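# Wrap a hair tie around a charger and its cable

## Task

Get the hair tie around both the charger and the cable coiled on it, centred and well away from either end. Every cable turn that was coiled on the charger at the start must still be coiled there, with no loose loops. The tie must press every turn against the charger's wide faces. At the end the charger must rest on the desk, flat on one of its wide faces.

## Robot and tools

ROBOT. Two arms, left_arm and right_arm, each with a two-finger gripper whose fingers can fold. A part held in the outer quarter of the pads is squeezed normally. Nearer the palm the fingers may wrap and pull it in: narrow parts may slip, wide ones get squeezed harder. Fingertips pushed into a surface fold easily unless fully closed, so contact can go unnoticed and the next grip can fail.

FRAMES. Scene frame: origin at table-top height midway between the nominal bases, +z up, +x out over the table, left_arm on the +y side (image sides differ). Calibrated bases: left_arm (+0.057, +0.572, 0) m, quat_wxyz (+1.000, 0, 0, -0.008); right_arm (-0.056, -0.704, 0) m, quat_wxyz (+1.000, 0, 0, -0.007). Each arm's reported hand position (m), quat_wxyz and velocities are in that arm's own base frame, and may be a few cm off. Fixed cameras and the table use the scene frame. Gripper axes: +z along the fingers, y the opening direction. end_effector_position is the point between the closed pads; fingertips sit about 33 mm beyond it for gaps up to 40 mm, about 9 mm when fully open.

THE ROW. Every motion command is a row of 18 numbers, each in [-1, 1], covering both arms even if one stays put: left dx, dy, dz, rx, ry, rz, gripper position, force_limit, speed, then the same nine for the right arm. The six pose numbers are an offset, not a pose: measured from that arm's Hand target as it was when the action or move began, along that Hand target's own axes. 1.0 = 0.6 m for dx/dy/dz and 180 degrees for rotation; rx, ry, rz form one rotation vector. Resending an offset moves further. Six zeros re-request the current Hand target. The three gripper numbers are absolute settings: position +1 = fully open (140 mm), about -0.8 = pads touching, -1 = close until blocked. force_limit (after a slow close, parts up to 40 mm): about 14 N at -1, 40 N at 0, 58 N at +1; faster closes grip harder. speed: roughly 30 mm/s at -1, 140 at 0, 250 at +1. Both start at +1. To leave a gripper unchanged resend its last three numbers; 0 is a real command.

TOOLS.
- execute_actions(actions, cameras): actions is a list of actions; each action is up to 15 rows, one per 1/30 s step, the last row held to fill 15 steps. All rows of an action count from the start pose. An empty list returns full state plus all camera images. cameras: list of names, ["all"] or [].
- move(target, speed, blend, stop_force, zero, blocking, cameras): straight-line path to one row or a list of up to 15 rows, all offsets from the same starting Hand targets. speed in m/s, 0.002 to 2 (default 0.25), one value or one per target; turning limited to twice that in rad/s. blend in m rounds corners in a list (0 = stop at each). stop_force in N, 10 to 80, ends an arm's path when it feels that much push; avoid it while the gripper rotates, near singular or fully stretched poses, or when backing off a contact. zero (default true) re-zeros the force reading first. blocking=false returns after about 0.5 s while the move continues (not with stop_force). Paths do not avoid obstacles; 10 s maximum. The result adds a move: line (done, off_target, moving, held, fault) and limits (paced = clipped, held = steps withheld).
- wait(seconds 0 to 10): let time pass holding commands.
- stop(): brake a running move; fingers keep going.
- zoom_image(camera, region [x0, y0, x1, y1] in pixels, at most 504 x 504): closer look at cam_high, cam_low, cam_left_wrist or cam_right_wrist from the newest images. Images are 896x504.
- clear_fault(arm): clear a reported torque or force fault on left_arm or right_arm.
- finished_scene(scene): end the current scene, given its number; irreversible.

RESULTS. Hand target = last commanded pose after clipping (each step is clipped to within 70 mm and 16 degrees of the measured pose); the gripper often rests short, so resend the missing distance. object_status: 0 moving, 1 blocked while opening, 2 blocked while closing (grip), 3 reached position or pads met. Check for 2 after closing. To grip harder raise force_limit and change position slightly (-1 to -0.98); to grip softer, reopen and close slowly. position_measured is in counts: 3 open, 75 about 100 mm, 139 about 60 mm, 200 about 20 mm, 230 pads meeting. Joint torques, External joint torques and Flange force (gripper axes, includes held weight, noisy) hint at contact. Wrist depth gives a 7x7 grid of distances in mm per wrist camera. Tool commands shows current gripper commands. MOTOR HOT warns of overheating, which brakes the arm for 30 to 60 s or more.

AVOID. External force of 144 N or joint contact torques (waist, shoulder 295; elbow 139; wrist joints 39.1 N m) cause a fault stop; arms are stiff, so targets even slightly past a firm contact can trigger one. Approach slowly; after a fault, release any grip holding the arm, then clear it. Do not let the arms or grippers press on each other, or close a gripper on the other arm's fingers. Route paths away from an arm's own base. Do not drop, fling or slam parts, twist stiff things hard, or hold heavy parts off-centre. Anything left off the table fails the job.

Each tool is called after "Call:" as a command line: name --argument value for each argument, lists and objects as JSON in quotes; but a table of rows of numbers goes row by row, as --pt "numbers of a row", without its own name.

## Session

Call:
execute_actions --actions '[]'

Scene clock: 0.00 s.
left_arm: end_effector_position=(+0.8056, -0.3979, +0.3033) position_measured=3 object_status=3 end_effector_quat_wxyz=(+0.009, +0.920, -0.097, +0.379) | right_arm: end_effector_position=(+0.0851, +0.4998, +0.2143) position_measured=3 object_status=3 end_effector_quat_wxyz=(-0.251, +0.370, +0.834, +0.322)
Joint positions: left_arm=[-0.621 0.266 1.691 0.663 0.572 0.706] | right_arm=[0.944 -0.274 2.44 1.111 0.691 -0.59]
Joint velocities: within noise
Joint torques (N m): no reading
External joint torques (N m): no reading
Flange force (N): no reading
Wrist depth (mm): cam_left_wrist=[1164 1258 1329 1359 1479 1568 1600 / 1400 1498 1578 1589 1537 1547 1479 / 1547 1527 1498 1434 1400 1434 484 / 1434 127 483 480 468 148 450 / 82 100 450 445 437 148 96 / - 424 421 415 406 398 91 / - 402 393 387 382 376 -] | cam_right_wrist=[- - - - - - - / - - - - - - - / - - - - - 559 - / - 117 - 411 - 131 104 / - 108 - - - - 94 / - - - 341 - - 94 / - - - - - - -]
Hand target: left_arm +0.8056, -0.3979, +0.3033; +0.009, +0.920, -0.097, +0.379 | right_arm +0.0851, +0.4998, +0.2143; -0.251, +0.370, +0.834, +0.322
Tool commands: left_gripper/position=+1.0 left_gripper/force_limit=+1.0 left_gripper/speed=+1.0 right_gripper/position=+1.0 right_gripper/force_limit=+1.0 right_gripper/speed=+1.0

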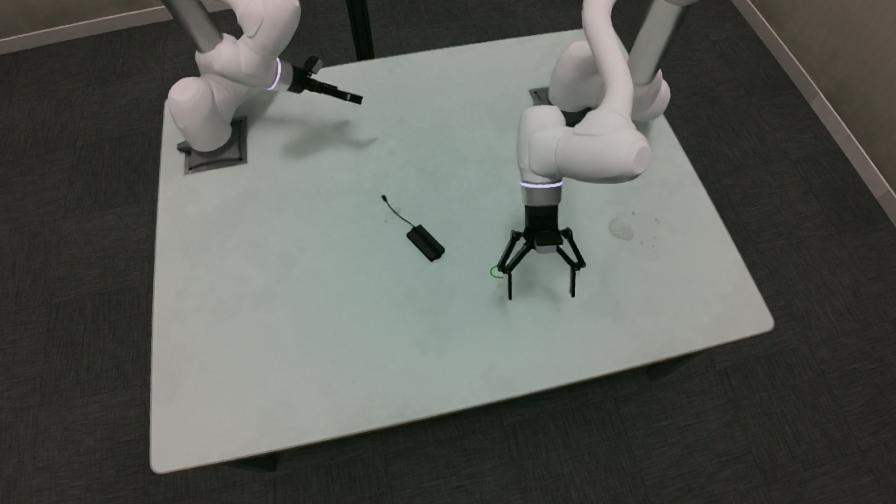

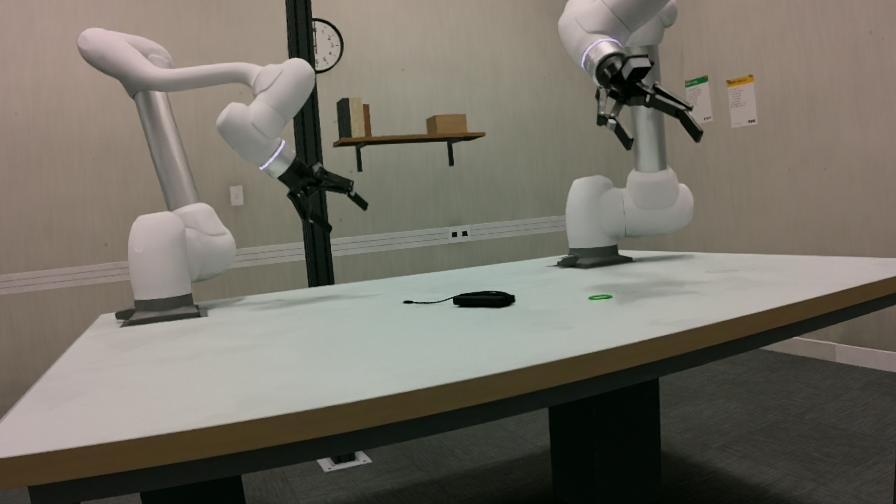

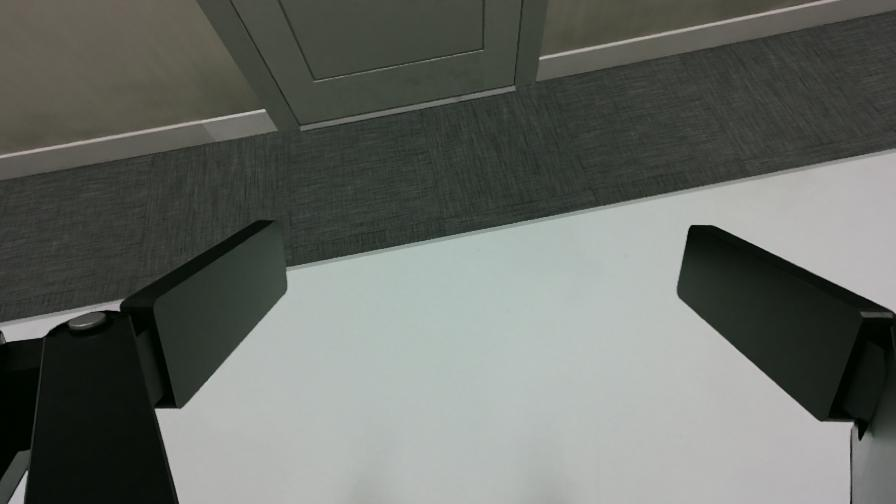

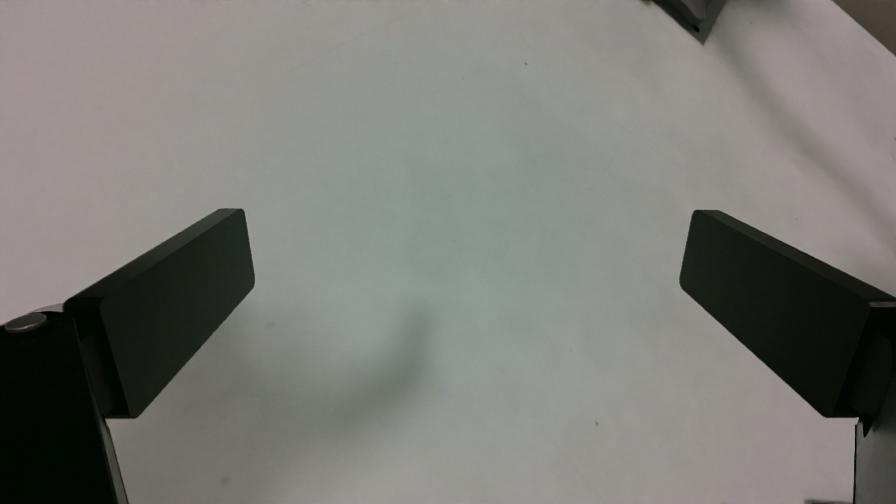

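Call:
move --target '[-0.323,0.143,-0.205,-0.184,-0.193,0.410,1,1,1,0,0,0,0,0,0,1,1,1]' --speed 0.3 --cameras '["cam_high","cam_left_wrist"]'

Scene clock: 21.73 s.
left_arm: end_effector_position=(+0.5697, -0.4379, +0.2503) position_measured=3 object_status=3 end_effector_quat_wxyz=(-0.001, +0.707, -0.707, +0.000) | right_arm: end_effector_position=(+0.0851, +0.4998, +0.2143) position_measured=3 object_status=3 end_effector_quat_wxyz=(-0.251, +0.370, +0.834, +0.322)
Joint positions: left_arm=[-0.704 0.299 1.566 0.002 1.276 2.437] | right_arm=[0.944 -0.274 2.44 1.111 0.691 -0.59]
Joint torques (N m): left_arm=[2.06 -66.75 -42.67 4.04 -0.24 0.4] | right_arm=[-2.22 -11.95 -36.16 2.81 -0.2 -0.05]
External joint torques (N m): left_arm=[-1.67 -4.34 2.28 0.09 0.2 -0.4] | right_arm=[2.23 1.61 -2.25 0.09 0.41 0.06]
Flange force (N): left_arm=[-4.7 10.8 0.4] | right_arm=[6.4 3.4 6.5]
Wrist depth (mm): cam_left_wrist=[349 347 346 346 344 341 341 / 371 371 364 360 362 360 355 / 389 387 384 383 380 380 377 / 413 128 402 405 403 148 392 / - 100 436 432 428 148 96 / - 458 460 460 457 450 92 / - 501 496 490 489 486 -] | cam_right_wrist=[- - - - - - 855 / - - - - - - 768 / - - - - - - - / - 117 - - - 131 104 / - 108 337 - - - 94 / - - - - - - 94 / - - - - - - -]
Hand target: left_arm +0.5697, -0.4380, +0.2503; -0.001, +0.707, -0.707, +0.000 | right_arm +0.0851, +0.4998, +0.2143; -0.251, +0.370, +0.834, +0.322
Off the commanded pose: left_arm 0.000 m, 0 deg | right_arm 0.000 m, 0 deg.
move: done
Images, in order (width x height): cam_high 896x504, cam_left_wrist 896x504.

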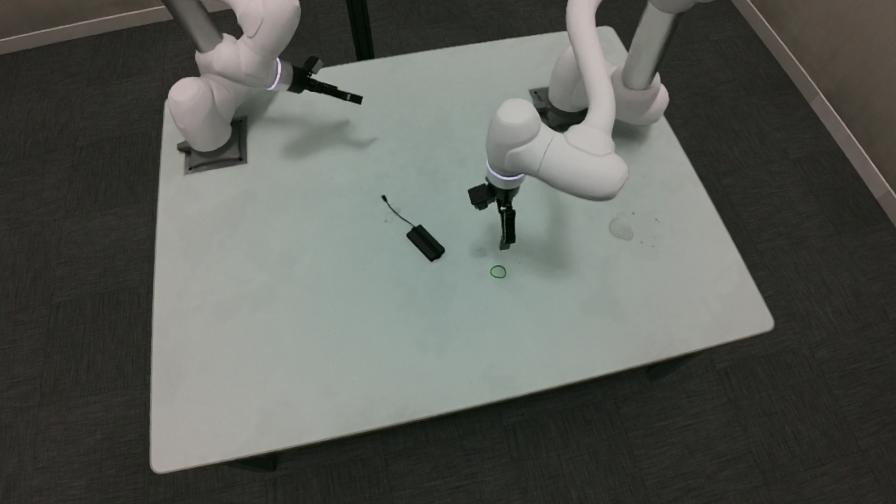

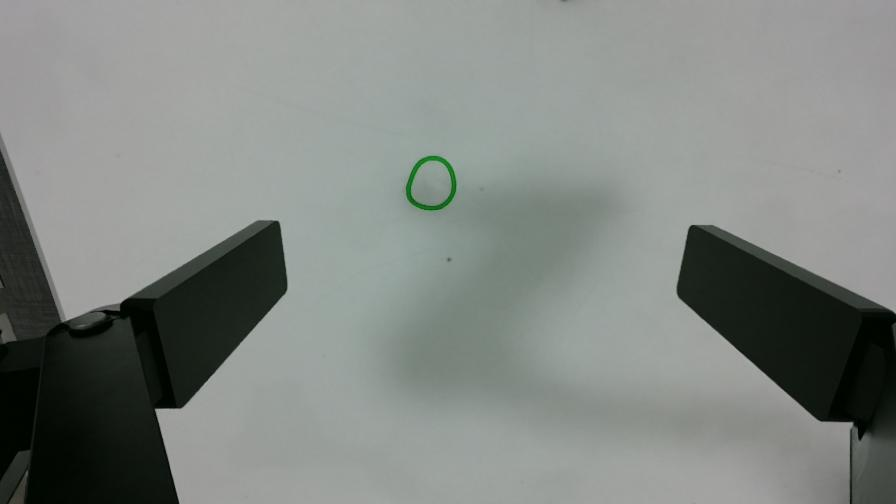

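Call:
zoom_image --camera "cam_left_wrist" --region '[380, 130, 480, 230]'

Call:
zoom_image --camera "cam_high" --region '[370, 180, 520, 290]'

Scaled by 5.040 from the camera's 896x504 image, which has a finer 1280x720 frame.

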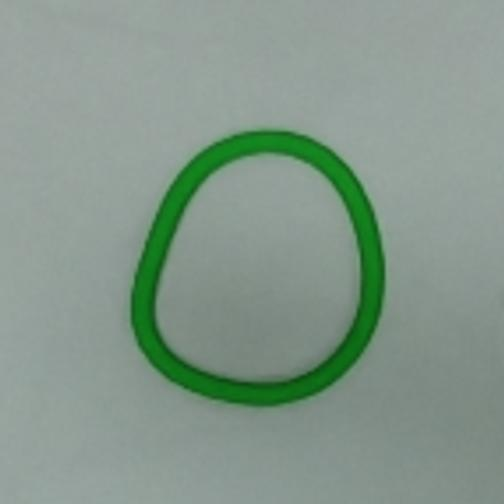

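Scaled by 3.360 from the camera's 896x504 image, which has a finer 1280x720 frame.

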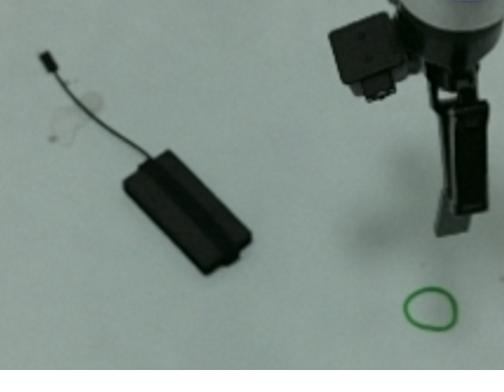

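Call:
move --pt "-0.313 0.233 -0.283 0.0248 0.381 -0.0244 -1 0 0 -0.162 0.39 0.099 -0.113 -0.003 0.136 -0.51 0 0" --pt "-0.313 0.233 -0.283 0.0248 0.381 -0.0244 -1 0 0 -0.405 0.974 0.248 -0.282 -0.007 0.339 -0.51 0 0" --speed 0.3 --blend '[0.05,0]' --cameras '["all"]'

Scene clock: 72.23 s.
left_arm: end_effector_position=(+0.4296, -0.2503, +0.4200) position_measured=233 object_status=3 end_effector_quat_wxyz=(+0.372, +0.609, -0.558, +0.424) | right_arm: end_effector_position=(+0.6594, +0.7998, +0.1605) position_measured=194 object_status=3 end_effector_quat_wxyz=(-0.192, +0.800, +0.332, +0.461)
Joint positions: left_arm=[0.058 -0.187 2.164 -1.244 1.382 3.53] | right_arm=[0.871 0.541 1.722 3.549 0.182 -1.928]
Joint torques (N m): left_arm=[2.34 -14.88 -39.25 -1.4 0.68 0.42] | right_arm=[-2.12 -89.79 -31.62 -3.04 1.8 -0.11]
External joint torques (N m): left_arm=[-2.37 -3.02 1.83 0.27 0.25 -0.42] | right_arm=[2.21 2.85 -2.03 -0.17 0.45 0.11]
Flange force (N): left_arm=[3.2 8.4 5.0] | right_arm=[0.0 0.0 0.0]
Wrist depth (mm): cam_left_wrist=[1470 2010 - 2642 486 980 779 / 1589 2502 3135 1164 482 1069 843 / 1517 2261 992 531 948 960 941 / 1578 1881 792 129 774 779 771 / 1578 698 81 88 87 653 648 / 1408 - 69 - 65 69 576 / - - - - - 67 -] | cam_right_wrist=[- - 542 - - 1302 1145 / - - - - - 1270 1216 / - - - 387 - 406 - / - - - 133 110 351 - / - - 85 91 85 - - / - - - - - 74 - / - - - - - 71 -]
Hand target: left_arm +0.4296, -0.2503, +0.4200; +0.372, +0.609, -0.558, +0.424 | right_arm +0.6594, +0.7998, +0.1606; -0.192, +0.800, +0.331, +0.461
Off the commanded pose: left_arm 0.000 m, 0 deg | right_arm 0.000 m, 0 deg.
move: done

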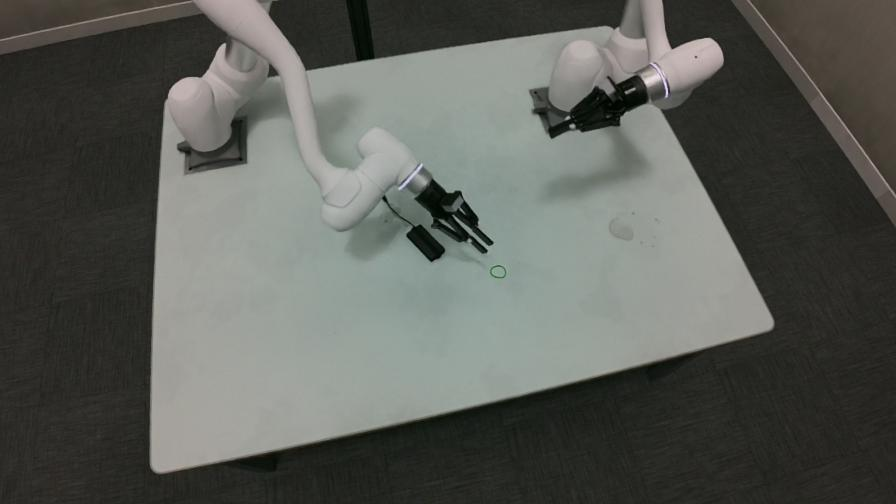

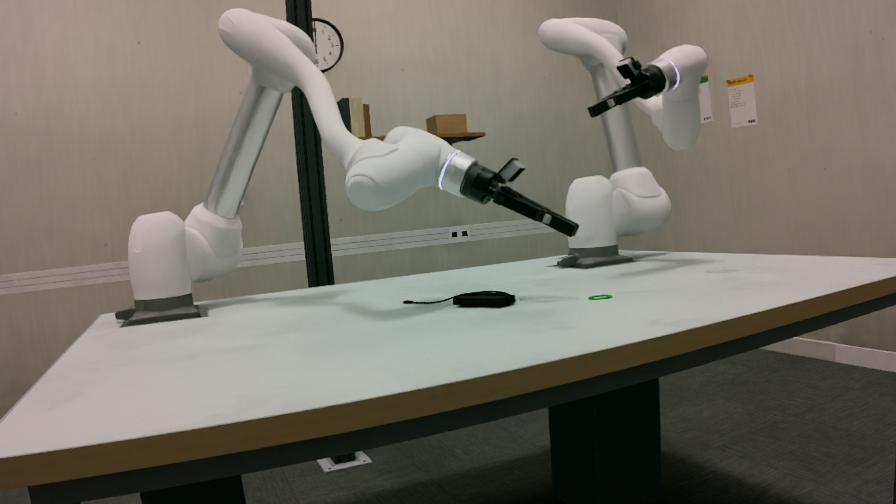

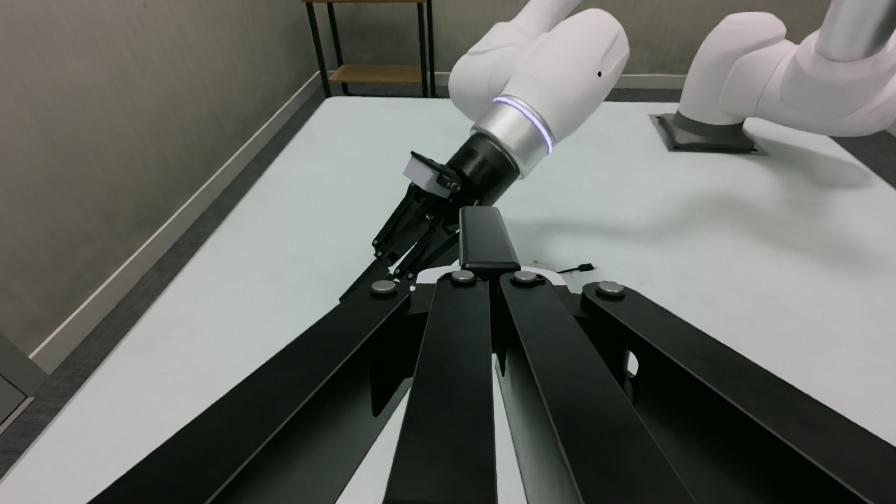

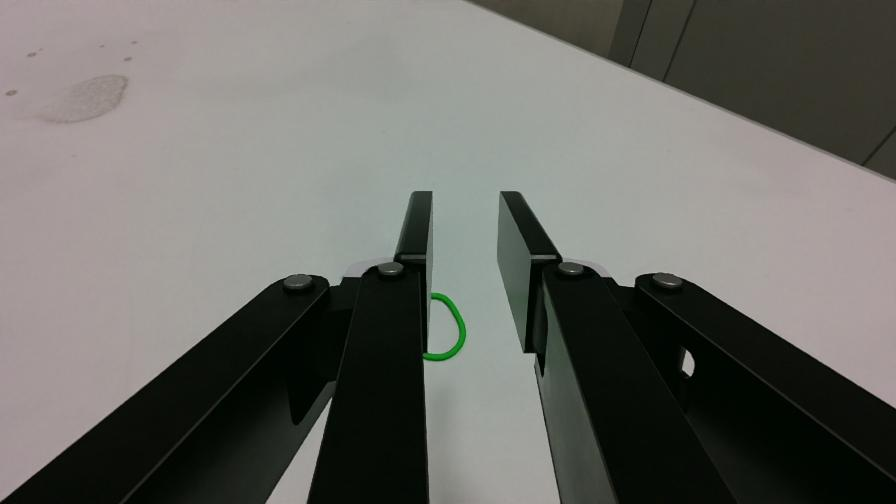

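Call:
move --pt "0 0 0 0 0 0 -1 0 0 -0.137 0.0017 0.147 0 0 0 -0.51 0 0" --pt "0 0 0 0 0 0 -1 0 0 -0.1485 0.0017 0.1590 0 0 0 -0.51 0 0" --speed '[0.15,0.03]' --cameras '["cam_right_wrist"]'

Call:
zoom_image --camera "cam_right_wrist" --region '[378, 140, 538, 240]'

Scene clock: 83.60 s.
left_arm: end_effector_position=(+0.4296, -0.2503, +0.4200) position_measured=233 object_status=3 end_effector_quat_wxyz=(+0.372, +0.609, -0.558, +0.424) | right_arm: end_effector_position=(+0.6868, +0.8261, +0.0357) position_measured=194 object_status=3 end_effector_quat_wxyz=(-0.192, +0.800, +0.331, +0.461)
Joint positions: left_arm=[0.058 -0.187 2.164 -1.244 1.382 3.53] | right_arm=[0.866 0.726 1.679 3.365 0.315 -1.742]
Joint torques (N m): left_arm=[2.14 -15.04 -39.6 -1.39 0.65 0.4] | right_arm=[-1.83 -102.72 -28.3 -2.77 1.78 -0.17]
External joint torques (N m): left_arm=[-2.25 -2.65 2.43 0.26 0.28 -0.4] | right_arm=[2.11 3.23 -1.87 -0.22 0.62 0.17]
Flange force (N): left_arm=[2.0 8.5 5.1] | right_arm=[-0.9 -2.4 8.1]
Wrist depth (mm): cam_left_wrist=[1517 2198 2833 3855 611 941 781 / 1557 2672 3054 1142 1251 1069 861 / 1568 2045 996 646 887 937 944 / 1537 1852 800 129 800 779 771 / 1578 674 81 88 88 644 646 / 1391 - 69 - 65 69 575 / - - - - - 67 -] | cam_right_wrist=[- - - - - - - / - - - - - - 248 / 207 210 - - - - - / - - 180 158 108 187 187 / - 165 85 158 85 91 - / - - - 144 - 74 - / - - - - - 71 -]
Hand target: left_arm +0.4296, -0.2503, +0.4200; +0.372, +0.609, -0.558, +0.424 | right_arm +0.6868, +0.8261, +0.0357; -0.192, +0.800, +0.331, +0.461
Off the commanded pose: left_arm 0.000 m, 0 deg | right_arm 0.000 m, 0 deg.
move: done
Images, in order (width x height): cam_right_wrist 896x504.

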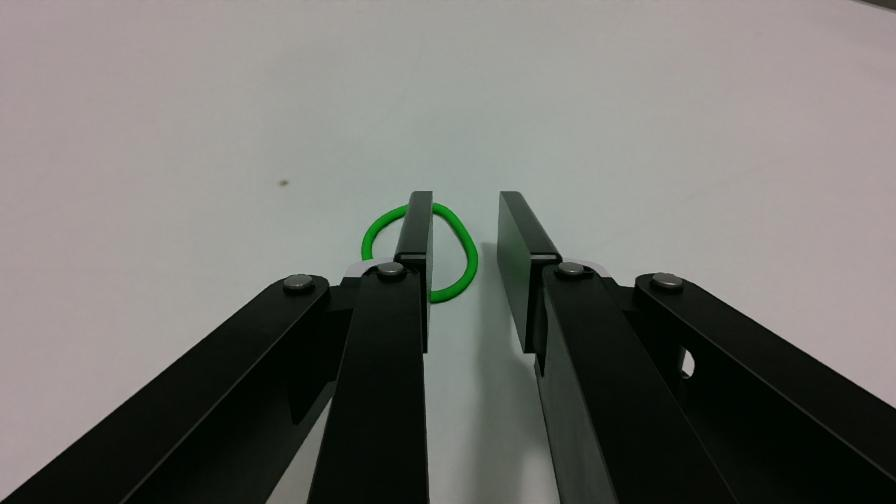

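Scaled by 3.150 from the camera's 896x504 image, which has a finer 1280x720 frame.

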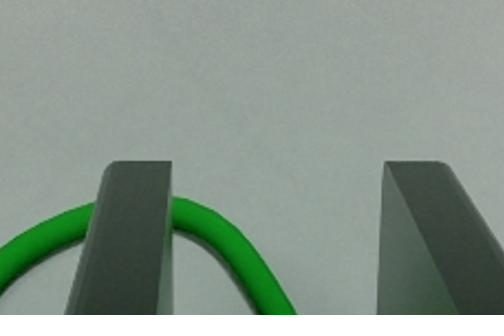

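Call:
move --target '[0,0,0,0,0,0,-1,0,0,-0.0092,0.0045,0.0053,0,0,0,-0.51,0,0]' --speed 0.01 --stop_force 12

Call:
move --target '[0,0,0,0,0,0,-1,0,0,0,0,0,0,0,0,-1,-0.2,-1]' --cameras '["cam_right_wrist"]'

Scene clock: 97.20 s.
left_arm: end_effector_position=(+0.4296, -0.2503, +0.4200) position_measured=233 object_status=3 end_effector_quat_wxyz=(+0.372, +0.609, -0.558, +0.424) | right_arm: end_effector_position=(+0.6887, +0.8242, +0.0295) position_measured=194 object_status=3 end_effector_quat_wxyz=(-0.192, +0.800, +0.331, +0.461)
Joint positions: left_arm=[0.058 -0.187 2.164 -1.244 1.382 3.53] | right_arm=[0.863 0.733 1.68 3.35 0.324 -1.729]
Joint torques (N m): left_arm=[2.38 -15.22 -39.39 -1.43 0.68 0.47] | right_arm=[-7.05 -86.86 -23.84 -2.36 -0.39 -0.23]
External joint torques (N m): left_arm=[-2.53 -2.59 2.25 0.3 0.26 -0.47] | right_arm=[7.27 -13.37 -6.14 -0.6 2.81 0.23]
Flange force (N): left_arm=[2.6 8.3 5.7] | right_arm=[8.5 -6.6 -10.5]
Wrist depth (mm): cam_left_wrist=[1527 1837 - - 3054 2939 756 / 1517 1993 2767 1206 1278 1031 846 / 1547 2584 1005 648 578 948 915 / 1611 1852 814 129 779 776 774 / 1568 674 81 88 88 653 646 / 1400 - 69 - 65 69 569 / - - - - - 67 -] | cam_right_wrist=[279 - - 281 - 290 - / 237 - - 240 - 238 - / - - - 214 197 196 - / - 177 176 134 174 - 179 / - 157 85 151 85 91 165 / - - - 142 - 74 - / - - - - - 71 -]
Hand target: left_arm +0.4296, -0.2503, +0.4200; +0.372, +0.609, -0.558, +0.424 | right_arm +0.6887, +0.8242, +0.0295; -0.192, +0.800, +0.331, +0.461
Off the commanded pose: left_arm 0.000 m, 0 deg | right_arm 0.000 m, 0 deg.
move: contact (right_arm)

Scene clock: 98.13 s.
left_arm: end_effector_position=(+0.4296, -0.2503, +0.4200) position_measured=233 object_status=3 end_effector_quat_wxyz=(+0.372, +0.609, -0.558, +0.424) | right_arm: end_effector_position=(+0.6887, +0.8242, +0.0295) position_measured=226 object_status=2 end_effector_quat_wxyz=(-0.192, +0.800, +0.331, +0.461)
Joint positions: left_arm=[0.058 -0.187 2.164 -1.244 1.382 3.53] | right_arm=[0.863 0.733 1.68 3.35 0.324 -1.729]
Joint torques (N m): left_arm=[2.38 -15.25 -39.25 -1.45 0.77 0.4] | right_arm=[-1.76 -86.74 -19.2 -2.7 -2.15 -0.02]
External joint torques (N m): left_arm=[-2.3 -2.76 1.97 0.33 0.16 -0.4] | right_arm=[1.76 -12.47 -10.54 -0.23 4.55 0.02]
Flange force (N): left_arm=[2.7 8.1 5.1] | right_arm=[11.3 -2.8 -0.9]
Wrist depth (mm): cam_left_wrist=[1557 2240 3054 3312 606 964 754 / 1568 2138 3178 1164 1271 1074 852 / 1537 2100 988 643 887 948 941 / 1547 858 794 129 779 771 766 / 1557 688 81 88 88 651 650 / 1434 - 69 - 65 69 574 / - - - - - 67 -] | cam_right_wrist=[- - - 298 285 - - / - - - - 237 233 - / - - 207 195 - - 204 / - 177 - 114 115 - 187 / - 158 80 85 85 - 157 / - - - - 65 68 146 / - - - - - - -]
Hand target: left_arm +0.4296, -0.2503, +0.4200; +0.372, +0.609, -0.558, +0.424 | right_arm +0.6887, +0.8242, +0.0295; -0.192, +0.800, +0.331, +0.461
Off the commanded pose: left_arm 0.000 m, 0 deg | right_arm 0.000 m, 0 deg.
move: done
Images, in order (width x height): cam_right_wrist 896x504.

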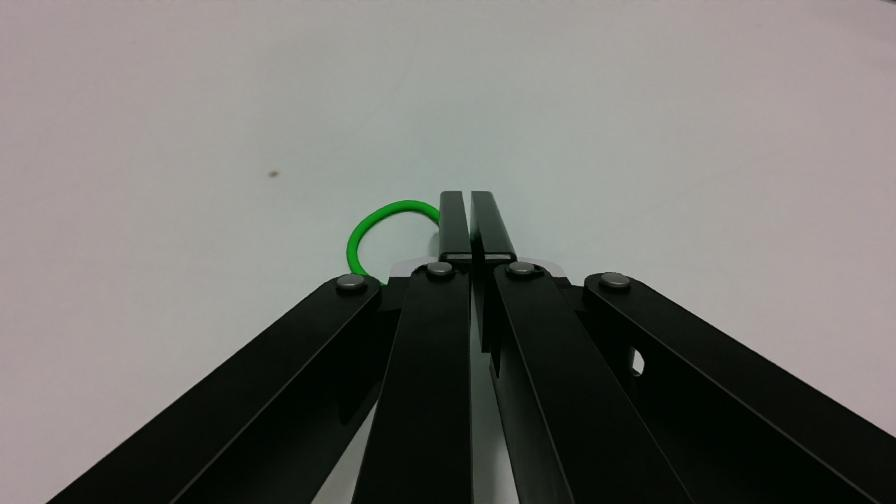

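Call:
move --target '[0,0,0,0,0,0,-1,0,0,0.216,-0.0005,-0.1248,0,0,0,-1,-0.2,-1]' --speed 0.15 --cameras '["cam_right_wrist"]'

Scene clock: 104.67 s.
left_arm: end_effector_position=(+0.4296, -0.2503, +0.4200) position_measured=233 object_status=3 end_effector_quat_wxyz=(+0.372, +0.609, -0.558, +0.424) | right_arm: end_effector_position=(+0.6887, +0.8242, +0.1791) position_measured=226 object_status=2 end_effector_quat_wxyz=(-0.193, +0.800, +0.332, +0.462)
Joint positions: left_arm=[0.058 -0.187 2.164 -1.244 1.382 3.53] | right_arm=[0.862 0.571 1.63 3.682 0.123 -2.068]
Joint torques (N m): left_arm=[1.96 -15.26 -39.29 -1.41 0.7 0.38] | right_arm=[-1.95 -93.55 -33.14 -2.83 1.59 0.06]
External joint torques (N m): left_arm=[-1.93 -2.75 1.95 0.29 0.23 -0.38] | right_arm=[2.03 2.35 -2.05 -0.31 0.54 -0.06]
Flange force (N): left_arm=[2.4 8.0 4.1] | right_arm=[0.0 0.0 0.0]
Wrist depth (mm): cam_left_wrist=[1600 2119 - 3054 448 988 779 / 1656 2010 2903 559 469 1055 855 / 1537 2240 984 461 972 968 948 / 1517 1881 761 129 794 779 766 / 1633 702 81 88 88 648 646 / 1400 - 69 - 65 69 575 / - - - - - 67 -] | cam_right_wrist=[- 621 - - 1623 1289 1130 / - - - - - 1364 1204 / - 430 - - - - 1257 / - - 371 108 - - - / - - 80 85 85 - - / - - - - 65 68 - / - - - - - - -]
Hand target: left_arm +0.4296, -0.2503, +0.4200; +0.372, +0.609, -0.558, +0.424 | right_arm +0.6887, +0.8243, +0.1792; -0.192, +0.800, +0.331, +0.461
Off the commanded pose: left_arm 0.000 m, 0 deg | right_arm 0.000 m, 0 deg.
move: done
Images, in order (width x height): cam_right_wrist 896x504.

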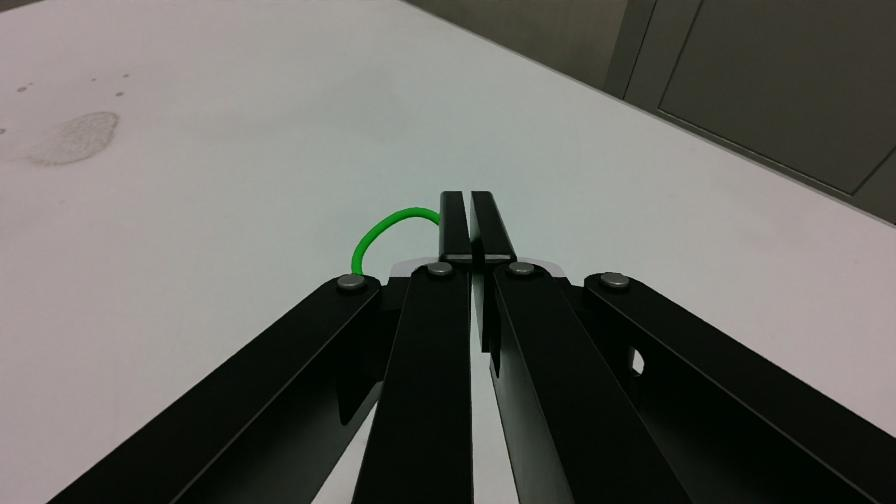

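Call:
move --target '[0,0,0,0,0,0,-1,0,0,0.128,-0.0857,-0.419,-0.042,-0.278,0.739,-1,-0.2,-1]' --speed 0.3 --cameras '["all"]'

Scene clock: 121.73 s.
left_arm: end_effector_position=(+0.4296, -0.2503, +0.4200) position_measured=233 object_status=3 end_effector_quat_wxyz=(+0.372, +0.609, -0.558, +0.424) | right_arm: end_effector_position=(+0.5259, +0.7337, +0.3715) position_measured=226 object_status=2 end_effector_quat_wxyz=(-0.320, +0.715, -0.560, -0.270)
Joint positions: left_arm=[0.058 -0.187 2.164 -1.244 1.382 3.53] | right_arm=[0.684 0.299 1.558 4.029 -0.899 0.004]
Joint torques (N m): left_arm=[2.03 -15.52 -39.56 -1.38 0.71 0.45] | right_arm=[-2.12 -73.59 -38.53 -1.21 -0.02 -0.22]
External joint torques (N m): left_arm=[-1.85 -2.55 2.21 0.27 0.22 -0.45] | right_arm=[1.99 1.99 -2.29 0.18 0.46 0.22]
Flange force (N): left_arm=[2.0 8.0 4.2] | right_arm=[-5.3 -5.1 4.8]
Wrist depth (mm): cam_left_wrist=[1498 2352 - 401 3986 996 771 / 1668 2198 2703 1206 1264 1079 840 / 1633 2010 1001 996 988 968 926 / 1306 871 808 129 808 779 792 / 1600 698 81 88 87 643 653 / 1434 - 69 - 65 69 584 / - - - - - 67 -] | cam_right_wrist=[1988 - - 548 - - - / 1988 752 - - - - - / 1900 - - - - 721 - / 2397 2420 - 108 739 752 - / - - 80 85 85 697 - / - - - - 65 68 - / - - - - - - -]
Hand target: left_arm +0.4296, -0.2503, +0.4200; +0.372, +0.609, -0.558, +0.424 | right_arm +0.5258, +0.7337, +0.3716; -0.320, +0.715, -0.560, -0.270
Off the commanded pose: left_arm 0.000 m, 0 deg | right_arm 0.000 m, 0 deg.
move: done

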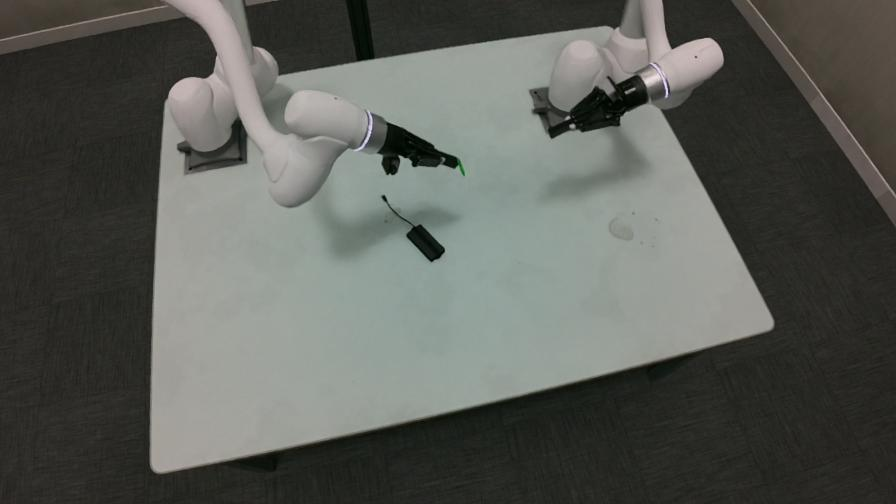

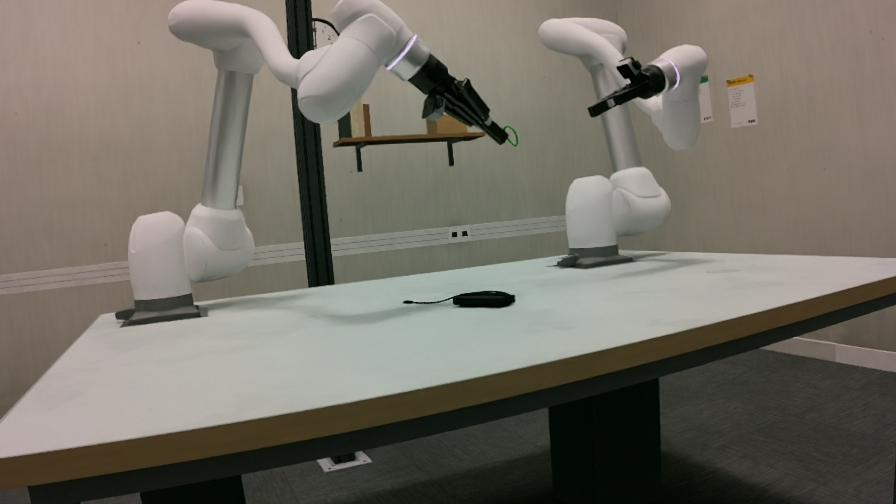

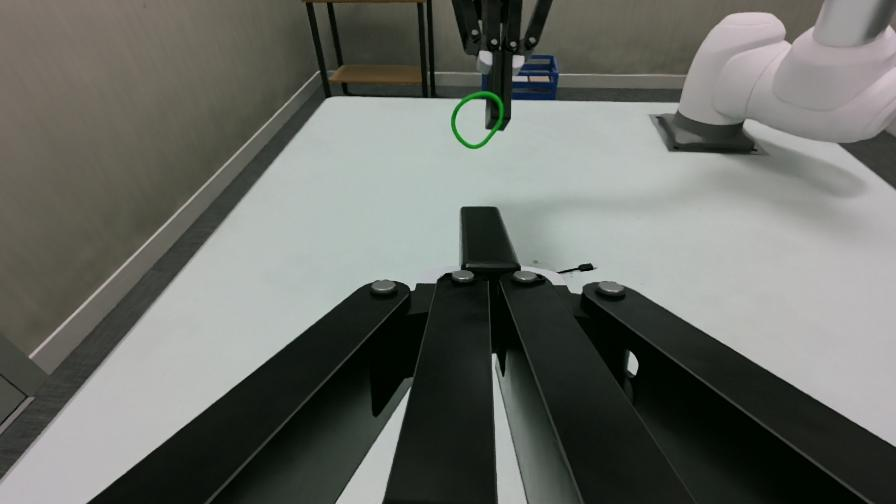

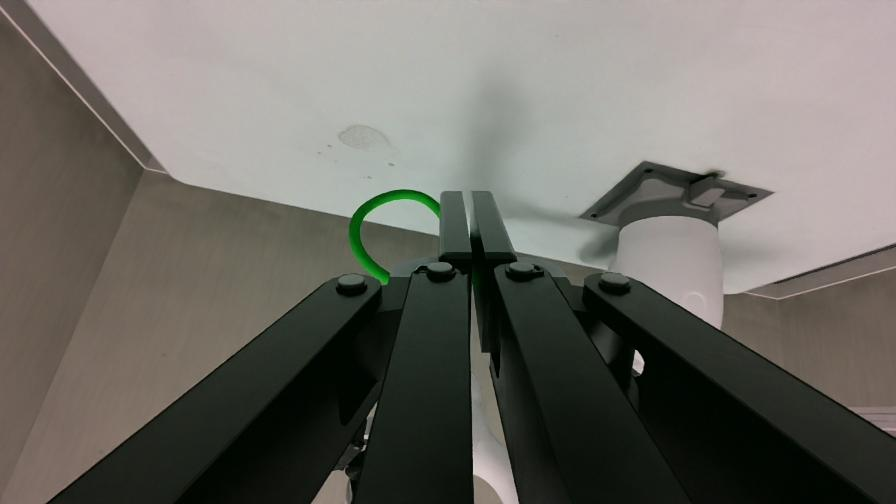

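Call:
move --target '[0.0567,0.0167,0.337,0,0,0,-1,0,0,0,0,0,0,0,0,-1,-0.2,-1]' --speed 0.15 --cameras '["cam_left_wrist","cam_right_wrist"]'

Call:
zoom_image --camera "cam_left_wrist" --region '[398, 130, 578, 260]'

Call:
zoom_image --camera "cam_right_wrist" --region '[320, 170, 520, 300]'

Scene clock: 142.43 s.
left_arm: end_effector_position=(+0.4408, -0.4509, +0.3780) position_measured=233 object_status=3 end_effector_quat_wxyz=(+0.372, +0.609, -0.558, +0.424) | right_arm: end_effector_position=(+0.5258, +0.7337, +0.3716) position_measured=226 object_status=2 end_effector_quat_wxyz=(-0.320, +0.715, -0.560, -0.270)
Joint positions: left_arm=[-0.418 -0.096 2.172 -1.458 0.944 3.532] | right_arm=[0.684 0.299 1.558 4.029 -0.899 0.004]
Joint torques (N m): left_arm=[1.59 -22.9 -38.1 -1.63 0.77 0.44] | right_arm=[-2.5 -73.65 -38.45 -1 -0.08 -0.08]
External joint torques (N m): left_arm=[-1.54 -3.38 1.99 0.09 0.17 -0.44] | right_arm=[2.25 2.08 -2.38 -0.05 0.52 0.08]
Flange force (N): left_arm=[1.8 9.7 -1.7] | right_arm=[-5.6 -5.2 5.1]
Wrist depth (mm): cam_left_wrist=[1589 2081 3266 213 220 - 742 / 1622 1976 3094 1069 1031 1018 747 / 1547 2010 922 814 881 877 834 / 1578 800 730 129 698 704 710 / 1517 617 81 88 88 598 597 / 563 - 69 - 65 69 530 / - - - - - 67 -] | cam_right_wrist=[1623 597 617 - - - 462 / - - - - - - - / 2036 - - - - 748 - / 2155 2443 2758 106 784 729 2443 / 2069 - 80 85 85 690 - / - - - - 65 68 - / - - - - - - -]
Hand target: left_arm +0.4408, -0.4509, +0.3780; +0.372, +0.609, -0.558, +0.424 | right_arm +0.5258, +0.7337, +0.3716; -0.320, +0.715, -0.560, -0.270
Off the commanded pose: left_arm 0.000 m, 0 deg | right_arm 0.000 m, 0 deg.
move: done
Images, in order (width x height): cam_left_wrist 896x504, cam_right_wrist 896x504.

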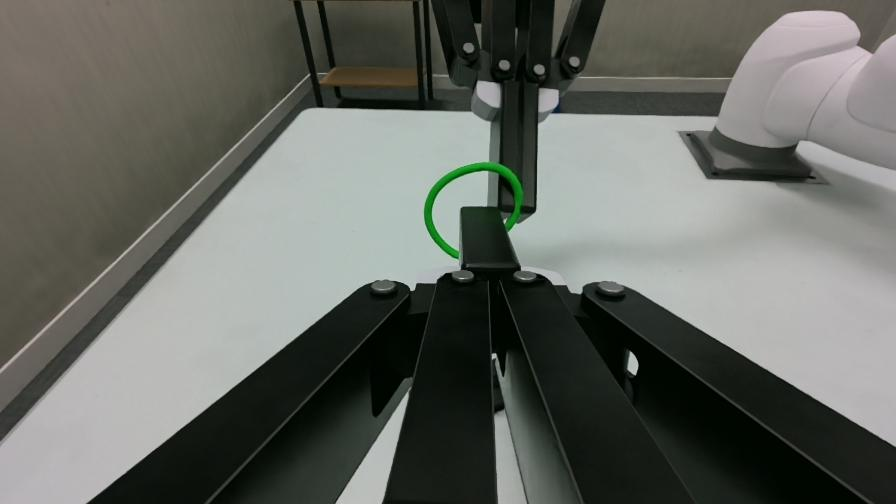

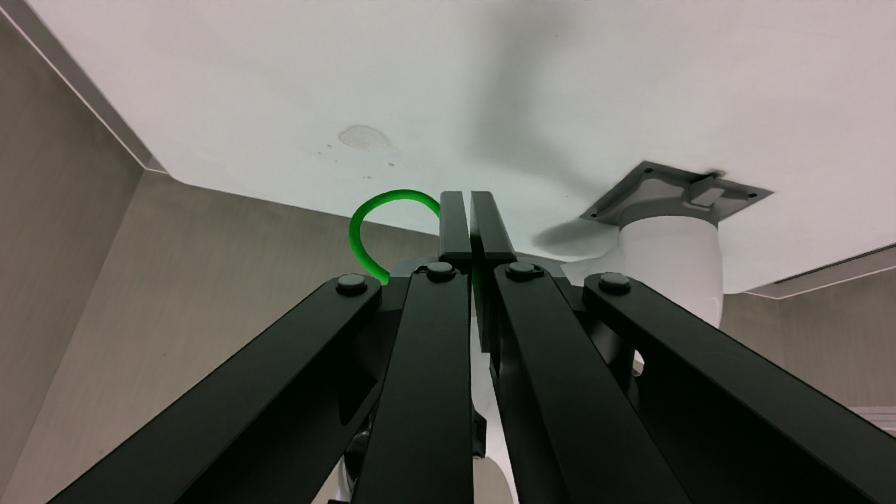

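Scaled by 2.800 from the camera's 896x504 image, which has a finer 1280x720 frame.

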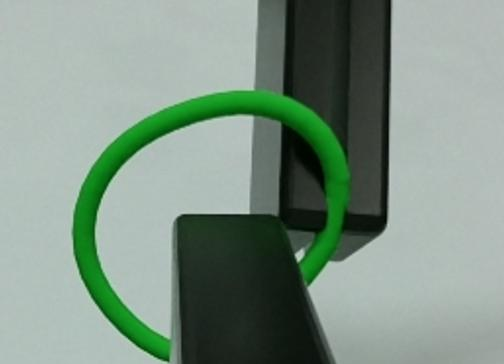

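Scaled by 2.520 from the camera's 896x504 image, which has a finer 1280x720 frame.

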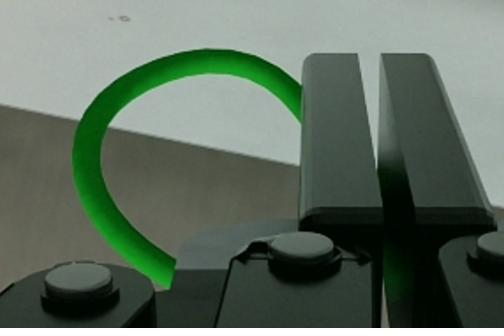

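Call:
move --pt "0.0033 -0.0067 0.02 0 0 0 -1 0 0 0 0 0 0 0 0 -1 -0.2 -1" --pt "0.0033 -0.0067 0.053 0 0 0 -1 0 0 0 0 0 0 0 0 -1 -0.2 -1" --speed 0.04 --cameras '["cam_left_wrist","cam_right_wrist"]'

Call:
zoom_image --camera "cam_left_wrist" --region '[398, 150, 578, 280]'

Call:
zoom_image --camera "cam_right_wrist" --region '[320, 170, 520, 300]'

Scene clock: 159.63 s.
left_arm: end_effector_position=(+0.4480, -0.4807, +0.3683) position_measured=233 object_status=3 end_effector_quat_wxyz=(+0.372, +0.609, -0.558, +0.424) | right_arm: end_effector_position=(+0.5258, +0.7337, +0.3716) position_measured=226 object_status=2 end_effector_quat_wxyz=(-0.320, +0.715, -0.560, -0.270)
Joint positions: left_arm=[-0.472 -0.057 2.157 -1.5 0.895 3.556] | right_arm=[0.684 0.299 1.558 4.029 -0.899 0.004]
Joint torques (N m): left_arm=[2.68 -27.43 -37.73 -2.12 0.68 0.4] | right_arm=[-2.17 -73.17 -38.65 -1.02 -0.08 -0.07]
External joint torques (N m): left_arm=[-2.59 -2.53 1.86 0.5 0.31 -0.41] | right_arm=[2.11 1.02 -2.29 -0.02 0.51 0.06]
Flange force (N): left_arm=[2.5 8.9 -0.4] | right_arm=[-5.3 -3.8 3.9]
Wrist depth (mm): cam_left_wrist=[1568 - - 183 186 - 706 / 1498 2138 2939 1027 186 2939 735 / 1527 2045 898 891 803 861 822 / 1557 751 710 129 670 698 684 / 1498 625 81 88 88 586 579 / 544 - 69 - 65 69 517 / - - - - - 67 -] | cam_right_wrist=[- - - - - - 475 / 2004 705 - - - - - / 2375 2311 - - - 725 - / 2004 2644 - 109 757 727 - / - - 80 85 85 701 - / 2120 - - - 65 68 - / - - - - - - -]
Hand target: left_arm +0.4481, -0.4807, +0.3683; +0.372, +0.609, -0.558, +0.424 | right_arm +0.5258, +0.7337, +0.3716; -0.320, +0.715, -0.560, -0.270
Off the commanded pose: left_arm 0.000 m, 0 deg | right_arm 0.000 m, 0 deg.
move: done
Images, in order (width x height): cam_left_wrist 896x504, cam_right_wrist 896x504.

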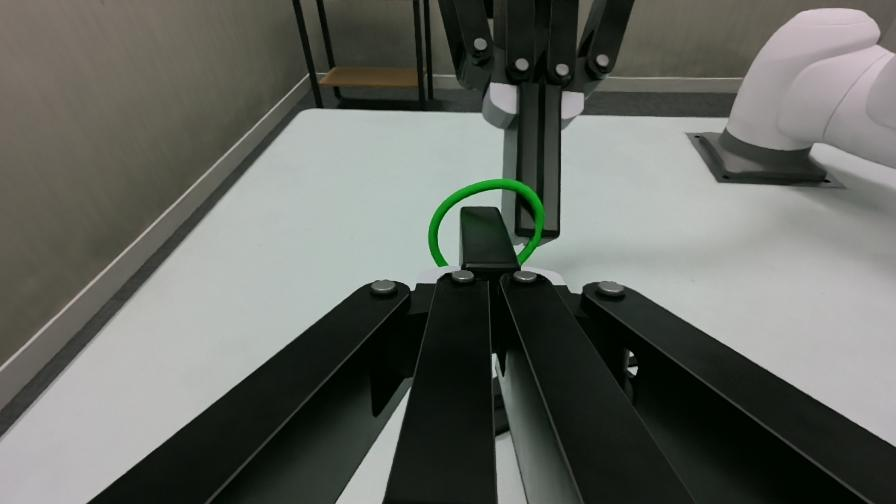

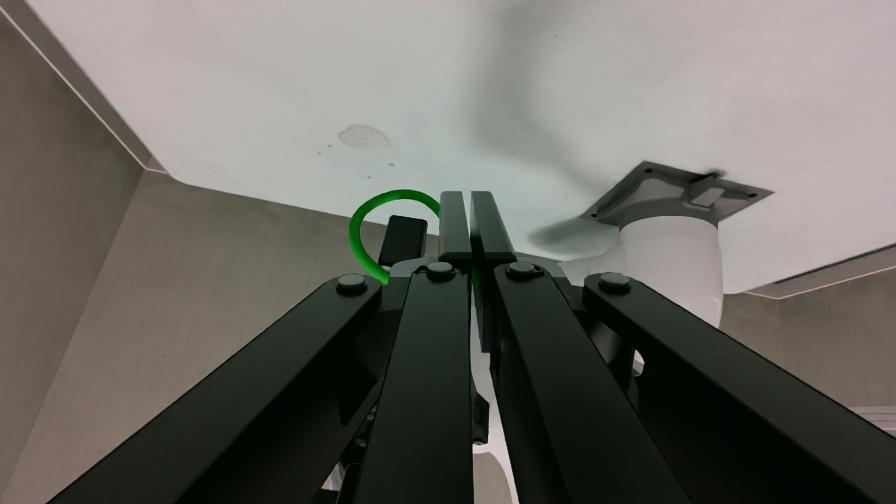

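Scaled by 2.800 from the camera's 896x504 image, which has a finer 1280x720 frame.

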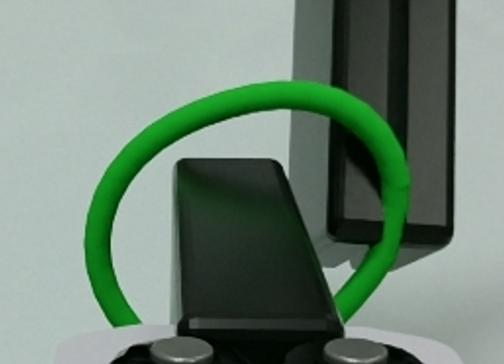

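Scaled by 2.520 from the camera's 896x504 image, which has a finer 1280x720 frame.

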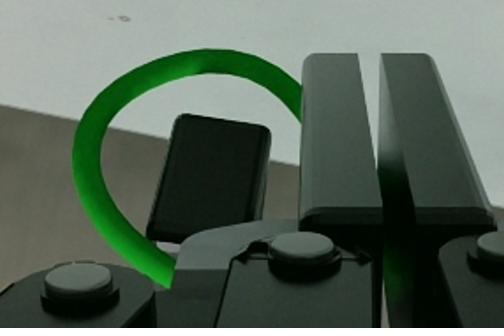

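Call:
move --target '[0.0,-0.0017,0.033,0,0,0,-1,0,0,0,0,0,0,0,0,-1,-0.2,-1]' --speed 0.04 --cameras '["cam_left_wrist","cam_right_wrist"]'

Call:
zoom_image --camera "cam_left_wrist" --region '[398, 150, 598, 290]'

Call:
zoom_image --camera "cam_right_wrist" --region '[320, 170, 520, 300]'

Scene clock: 168.00 s.
left_arm: end_effector_position=(+0.4511, -0.4989, +0.3612) position_measured=233 object_status=3 end_effector_quat_wxyz=(+0.372, +0.609, -0.558, +0.424) | right_arm: end_effector_position=(+0.5258, +0.7337, +0.3716) position_measured=226 object_status=2 end_effector_quat_wxyz=(-0.320, +0.715, -0.560, -0.270)
Joint positions: left_arm=[-0.505 -0.033 2.149 -1.528 0.866 3.575] | right_arm=[0.684 0.299 1.558 4.029 -0.899 0.004]
Joint torques (N m): left_arm=[1.49 -27.89 -37.38 -1.93 0.86 0.4] | right_arm=[-1.77 -73.28 -38.52 -1.02 -0.01 -0.07]
External joint torques (N m): left_arm=[-1.45 -4.09 2.15 0.27 0.18 -0.4] | right_arm=[1.83 1.91 -2.28 0 0.44 0.07]
Flange force (N): left_arm=[2.1 10.2 -4.1] | right_arm=[-5.1 -5.1 4.5]
Wrist depth (mm): cam_left_wrist=[1498 2081 2868 166 167 2502 706 / 1488 2010 3015 1094 163 1050 721 / 1589 1993 887 849 158 840 800 / 1578 784 706 129 636 688 682 / 1488 616 81 88 88 579 575 / 526 - 69 - 65 69 507 / - - - - - 67 -] | cam_right_wrist=[- - - 545 - - - / - - - - 646 - - / - 2788 983 - - 739 - / - - 169 109 752 731 - / 2332 - 80 85 85 3018 - / - - - - 65 68 - / - - - - - - -]
Hand target: left_arm +0.4511, -0.4989, +0.3611; +0.372, +0.609, -0.558, +0.424 | right_arm +0.5258, +0.7337, +0.3716; -0.320, +0.715, -0.560, -0.270
Off the commanded pose: left_arm 0.000 m, 0 deg | right_arm 0.000 m, 0 deg.
move: done
Images, in order (width x height): cam_left_wrist 896x504, cam_right_wrist 896x504.

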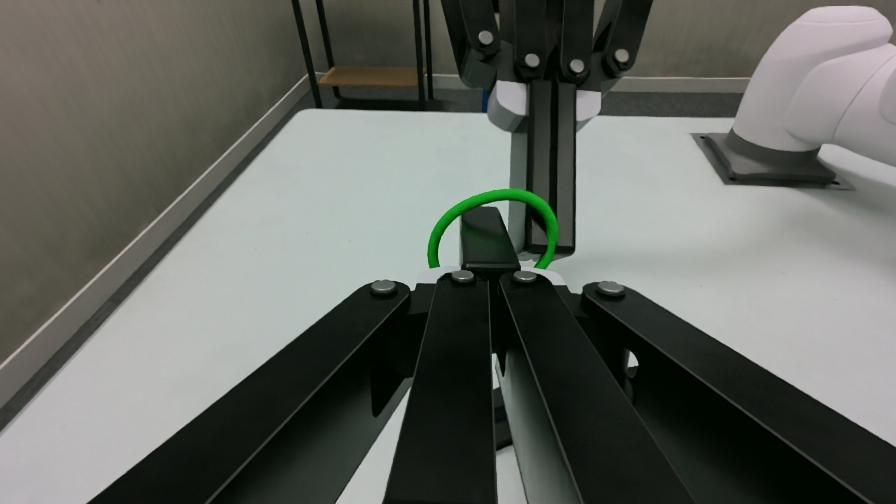

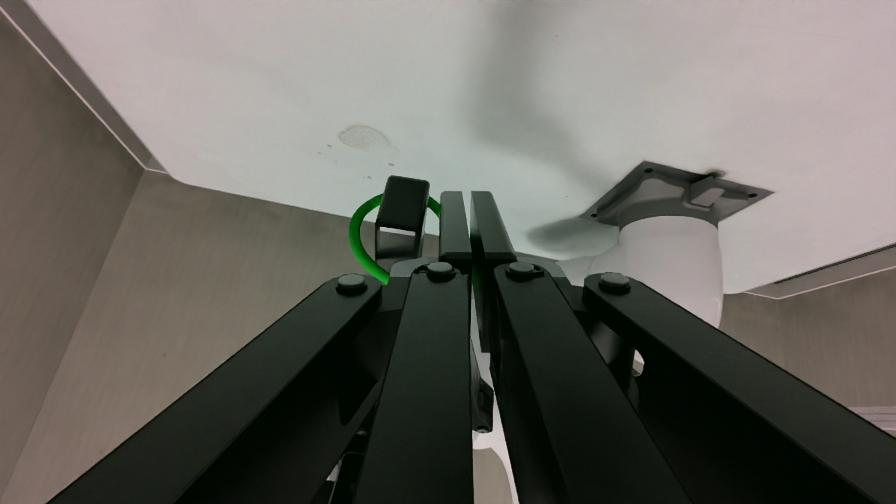

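Scaled by 2.520 from the camera's 896x504 image, which has a finer 1280x720 frame.

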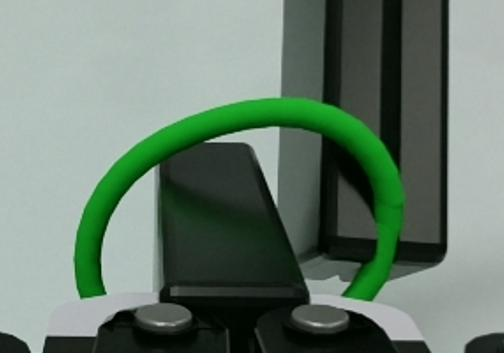

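Scaled by 2.520 from the camera's 896x504 image, which has a finer 1280x720 frame.

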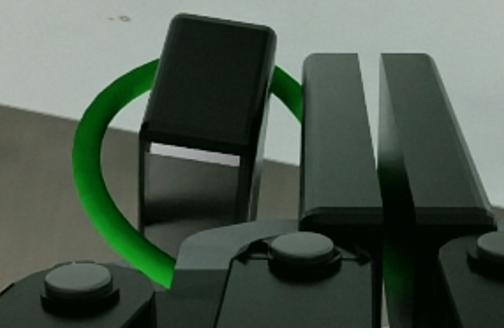

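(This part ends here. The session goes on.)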